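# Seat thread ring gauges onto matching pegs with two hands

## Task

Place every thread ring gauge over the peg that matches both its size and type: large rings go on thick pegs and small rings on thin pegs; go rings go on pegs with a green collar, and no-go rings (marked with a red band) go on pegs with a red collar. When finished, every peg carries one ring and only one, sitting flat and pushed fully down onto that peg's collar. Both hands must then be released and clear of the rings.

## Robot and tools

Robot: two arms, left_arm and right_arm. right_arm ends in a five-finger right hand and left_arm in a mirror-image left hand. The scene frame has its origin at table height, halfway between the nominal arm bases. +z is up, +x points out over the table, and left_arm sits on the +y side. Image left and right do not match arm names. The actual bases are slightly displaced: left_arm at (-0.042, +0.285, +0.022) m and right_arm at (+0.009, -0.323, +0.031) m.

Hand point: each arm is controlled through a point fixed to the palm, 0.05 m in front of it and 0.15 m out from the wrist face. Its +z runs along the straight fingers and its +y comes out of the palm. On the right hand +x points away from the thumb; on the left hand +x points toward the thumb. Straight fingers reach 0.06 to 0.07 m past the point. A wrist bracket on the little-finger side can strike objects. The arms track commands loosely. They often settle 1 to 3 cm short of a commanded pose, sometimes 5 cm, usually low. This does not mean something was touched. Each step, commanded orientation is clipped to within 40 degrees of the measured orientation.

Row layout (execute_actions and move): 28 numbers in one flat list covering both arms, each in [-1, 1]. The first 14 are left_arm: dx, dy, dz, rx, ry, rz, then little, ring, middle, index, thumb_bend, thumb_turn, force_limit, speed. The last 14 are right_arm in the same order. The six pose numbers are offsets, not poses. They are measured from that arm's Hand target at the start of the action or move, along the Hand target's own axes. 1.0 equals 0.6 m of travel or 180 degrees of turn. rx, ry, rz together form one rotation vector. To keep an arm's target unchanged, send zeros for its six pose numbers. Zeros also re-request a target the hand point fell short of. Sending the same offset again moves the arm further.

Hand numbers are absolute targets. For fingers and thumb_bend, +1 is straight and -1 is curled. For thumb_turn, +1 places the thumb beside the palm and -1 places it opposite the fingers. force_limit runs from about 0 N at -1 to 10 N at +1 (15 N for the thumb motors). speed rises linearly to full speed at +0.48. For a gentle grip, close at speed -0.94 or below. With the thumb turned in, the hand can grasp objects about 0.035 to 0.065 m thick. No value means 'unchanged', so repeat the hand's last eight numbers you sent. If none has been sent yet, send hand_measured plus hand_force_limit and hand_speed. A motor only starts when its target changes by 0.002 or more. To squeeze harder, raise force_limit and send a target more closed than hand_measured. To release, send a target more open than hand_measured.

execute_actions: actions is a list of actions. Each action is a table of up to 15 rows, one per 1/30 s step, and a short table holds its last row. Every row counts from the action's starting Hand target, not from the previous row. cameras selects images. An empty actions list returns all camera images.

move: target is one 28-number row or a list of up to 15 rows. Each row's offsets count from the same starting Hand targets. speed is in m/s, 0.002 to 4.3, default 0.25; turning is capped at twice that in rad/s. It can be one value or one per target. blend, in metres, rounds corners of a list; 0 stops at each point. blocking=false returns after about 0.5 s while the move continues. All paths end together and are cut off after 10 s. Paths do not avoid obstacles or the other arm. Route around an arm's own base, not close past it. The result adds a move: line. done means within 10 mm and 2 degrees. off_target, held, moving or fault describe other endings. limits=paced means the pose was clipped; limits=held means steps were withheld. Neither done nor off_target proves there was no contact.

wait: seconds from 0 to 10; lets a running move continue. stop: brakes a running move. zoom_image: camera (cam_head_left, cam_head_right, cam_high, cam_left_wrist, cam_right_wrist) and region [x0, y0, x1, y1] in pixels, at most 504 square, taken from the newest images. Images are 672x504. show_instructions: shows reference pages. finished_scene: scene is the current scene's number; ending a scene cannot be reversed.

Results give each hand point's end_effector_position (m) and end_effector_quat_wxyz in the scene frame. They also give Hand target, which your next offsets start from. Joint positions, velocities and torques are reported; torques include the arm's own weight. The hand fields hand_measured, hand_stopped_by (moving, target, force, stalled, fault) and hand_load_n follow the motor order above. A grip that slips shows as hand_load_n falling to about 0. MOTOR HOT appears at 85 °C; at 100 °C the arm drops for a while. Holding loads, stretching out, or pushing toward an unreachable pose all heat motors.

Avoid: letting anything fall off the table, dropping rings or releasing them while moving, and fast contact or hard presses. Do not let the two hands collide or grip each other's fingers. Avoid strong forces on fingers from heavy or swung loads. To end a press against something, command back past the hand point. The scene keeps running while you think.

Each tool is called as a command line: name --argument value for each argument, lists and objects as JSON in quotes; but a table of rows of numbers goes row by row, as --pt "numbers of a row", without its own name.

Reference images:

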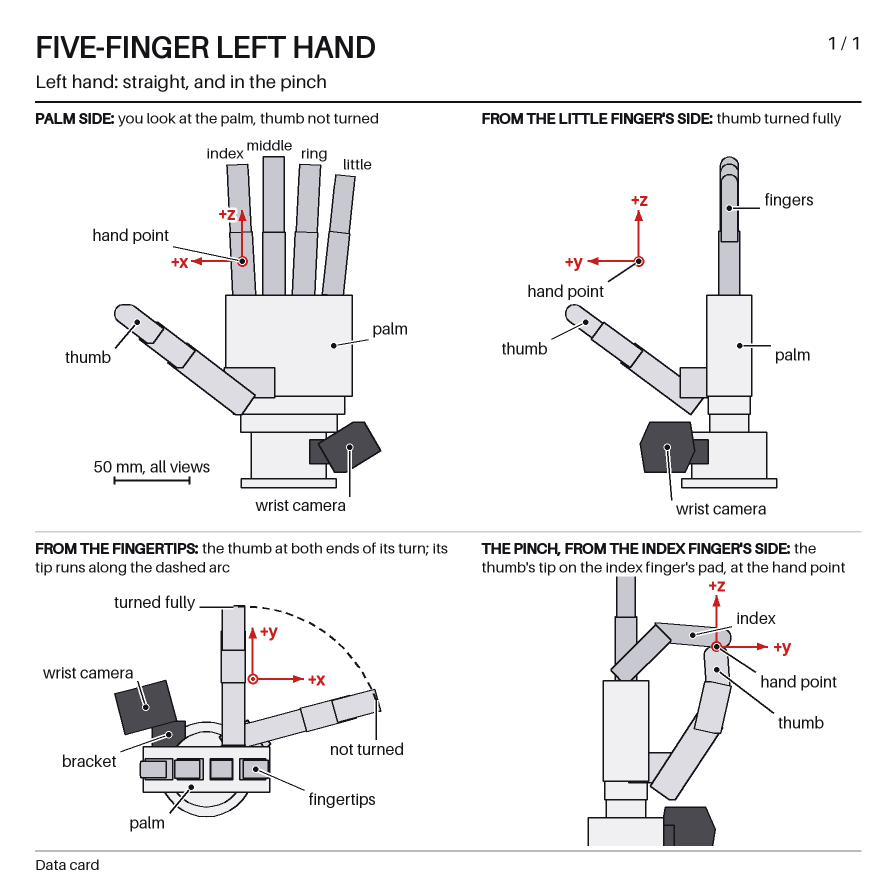

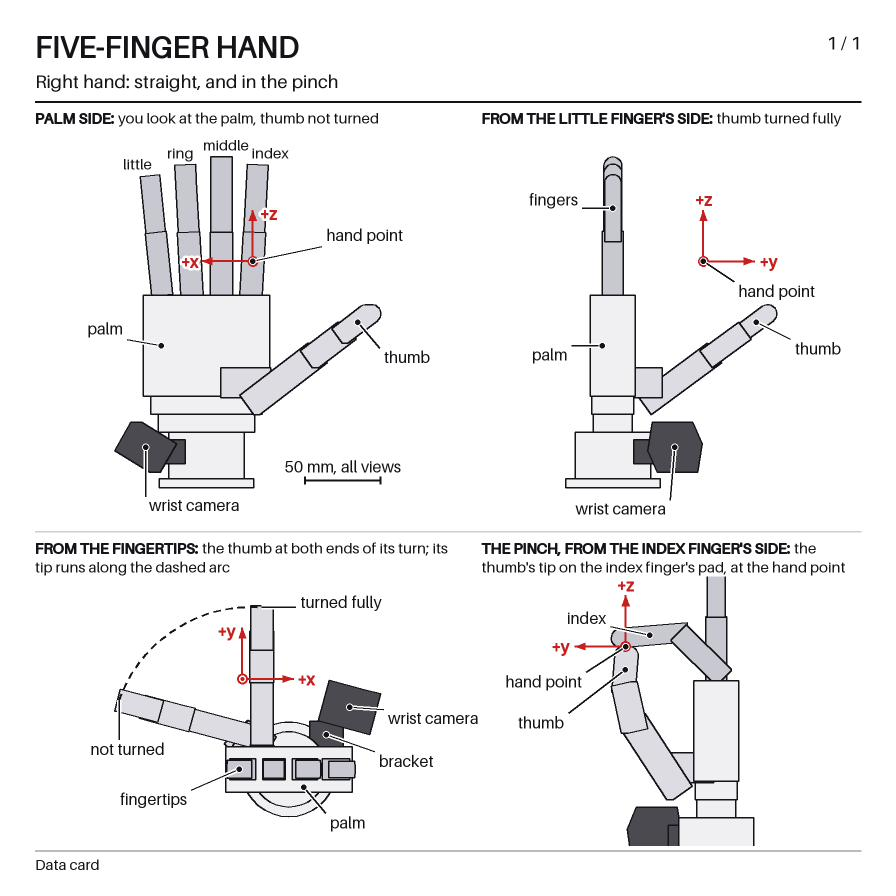

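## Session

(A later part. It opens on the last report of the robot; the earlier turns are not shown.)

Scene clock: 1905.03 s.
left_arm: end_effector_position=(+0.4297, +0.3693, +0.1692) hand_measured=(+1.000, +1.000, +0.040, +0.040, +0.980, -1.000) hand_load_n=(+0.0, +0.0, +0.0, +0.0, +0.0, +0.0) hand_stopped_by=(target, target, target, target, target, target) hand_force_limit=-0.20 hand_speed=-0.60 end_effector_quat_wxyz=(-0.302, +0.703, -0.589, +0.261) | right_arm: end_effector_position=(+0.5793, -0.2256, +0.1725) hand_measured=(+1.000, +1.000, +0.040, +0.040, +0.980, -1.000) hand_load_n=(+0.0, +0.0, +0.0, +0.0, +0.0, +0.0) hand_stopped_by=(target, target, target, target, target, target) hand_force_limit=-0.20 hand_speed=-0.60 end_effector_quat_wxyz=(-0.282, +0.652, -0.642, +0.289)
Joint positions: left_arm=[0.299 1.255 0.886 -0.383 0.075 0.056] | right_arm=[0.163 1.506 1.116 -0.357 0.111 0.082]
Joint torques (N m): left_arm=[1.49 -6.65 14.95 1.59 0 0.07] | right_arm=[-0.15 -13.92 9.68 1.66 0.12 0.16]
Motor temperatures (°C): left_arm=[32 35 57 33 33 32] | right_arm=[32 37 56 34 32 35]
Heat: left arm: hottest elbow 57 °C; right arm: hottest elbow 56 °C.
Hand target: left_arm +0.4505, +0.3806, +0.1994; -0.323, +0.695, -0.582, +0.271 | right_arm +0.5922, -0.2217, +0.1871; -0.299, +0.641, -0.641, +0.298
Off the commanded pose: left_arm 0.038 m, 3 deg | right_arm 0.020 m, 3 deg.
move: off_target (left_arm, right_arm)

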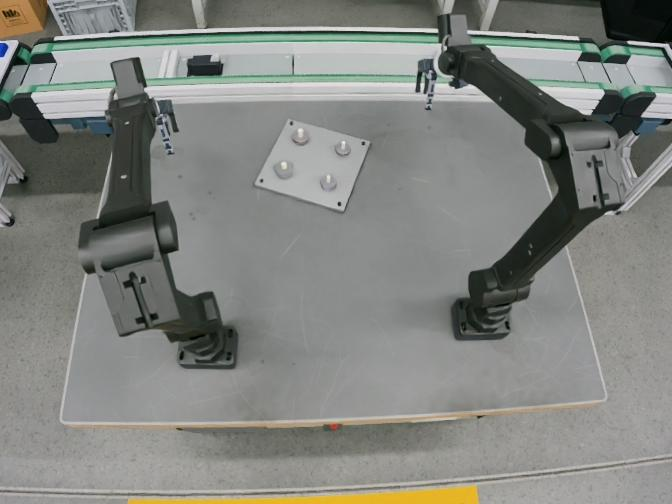

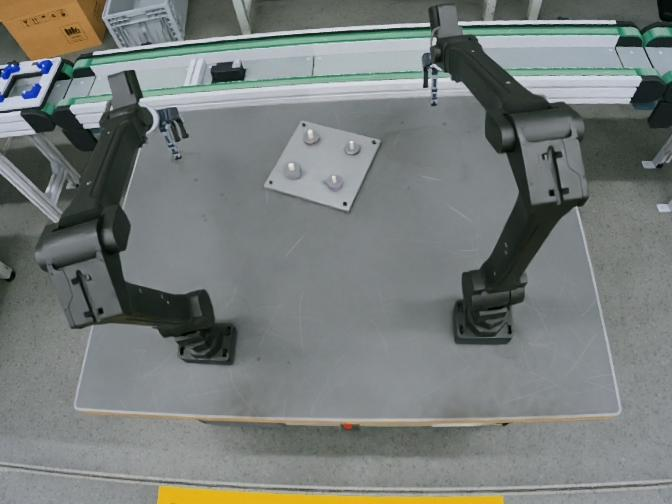

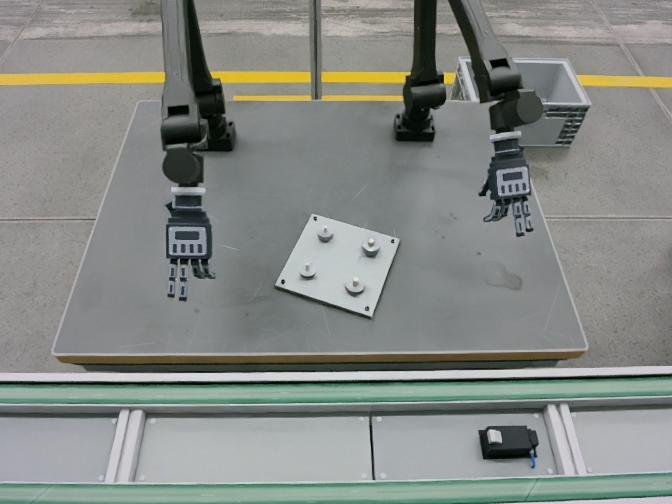

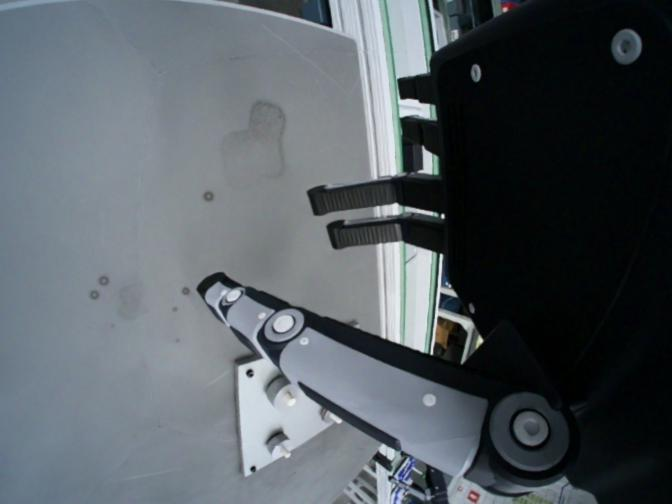

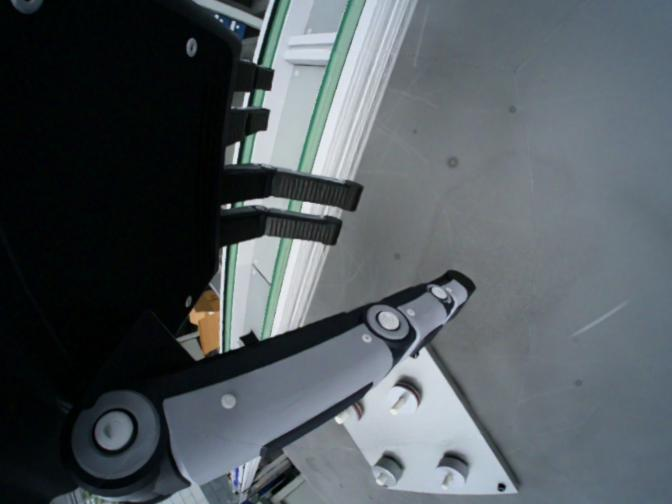

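zoom_image --camera "cam_high" --region '[308, 218, 344, 254]'

zoom_image --camera "cam_high" --region '[337, 268, 373, 304]'

zoom_image --camera "cam_head_left" --region '[270, 150, 300, 180]'

zoom_image --camera "cam_head_left" --region '[313, 163, 343, 193]'

Scaled by 14.000 from the camera's 672x504 image, which has a finer 960x720 frame.

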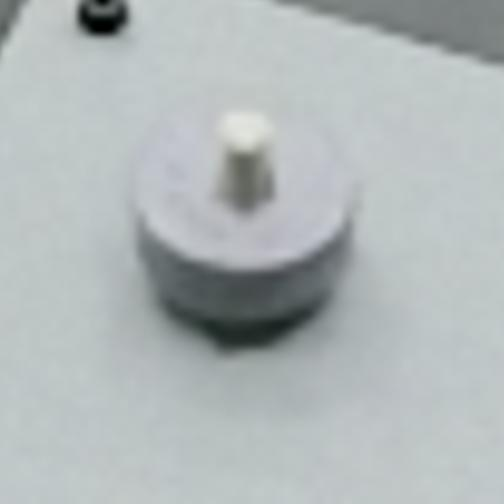

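Scaled by 14.000 from the camera's 672x504 image, which has a finer 960x720 frame.

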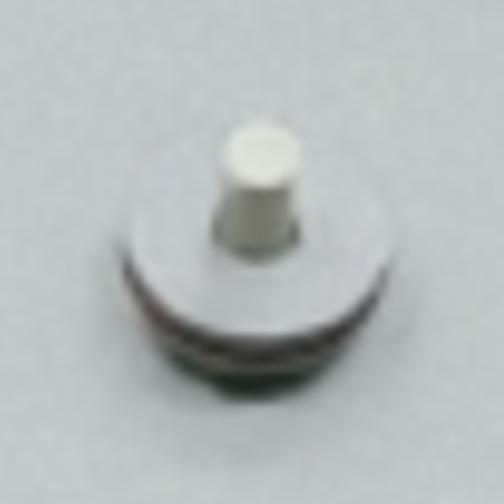

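Scaled by 16.800 from the camera's 672x504 image, which has a finer 960x720 frame.

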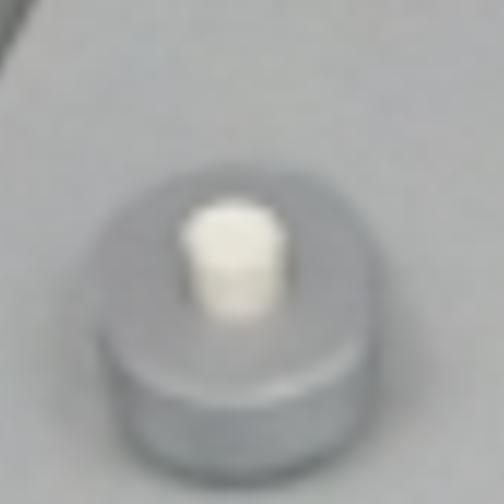

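Scaled by 16.800 from the camera's 672x504 image, which has a finer 960x720 frame.

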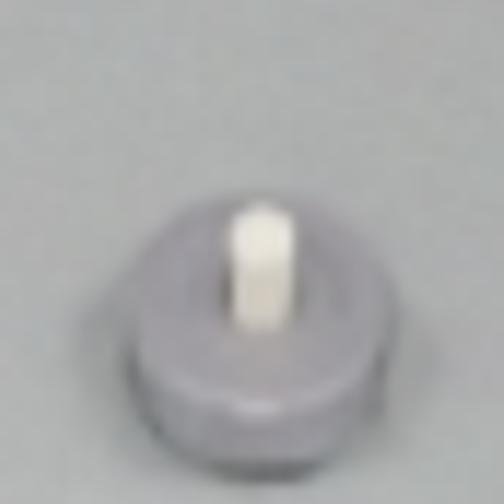

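finished_scene --scene 2

The scene is finished: the task was done.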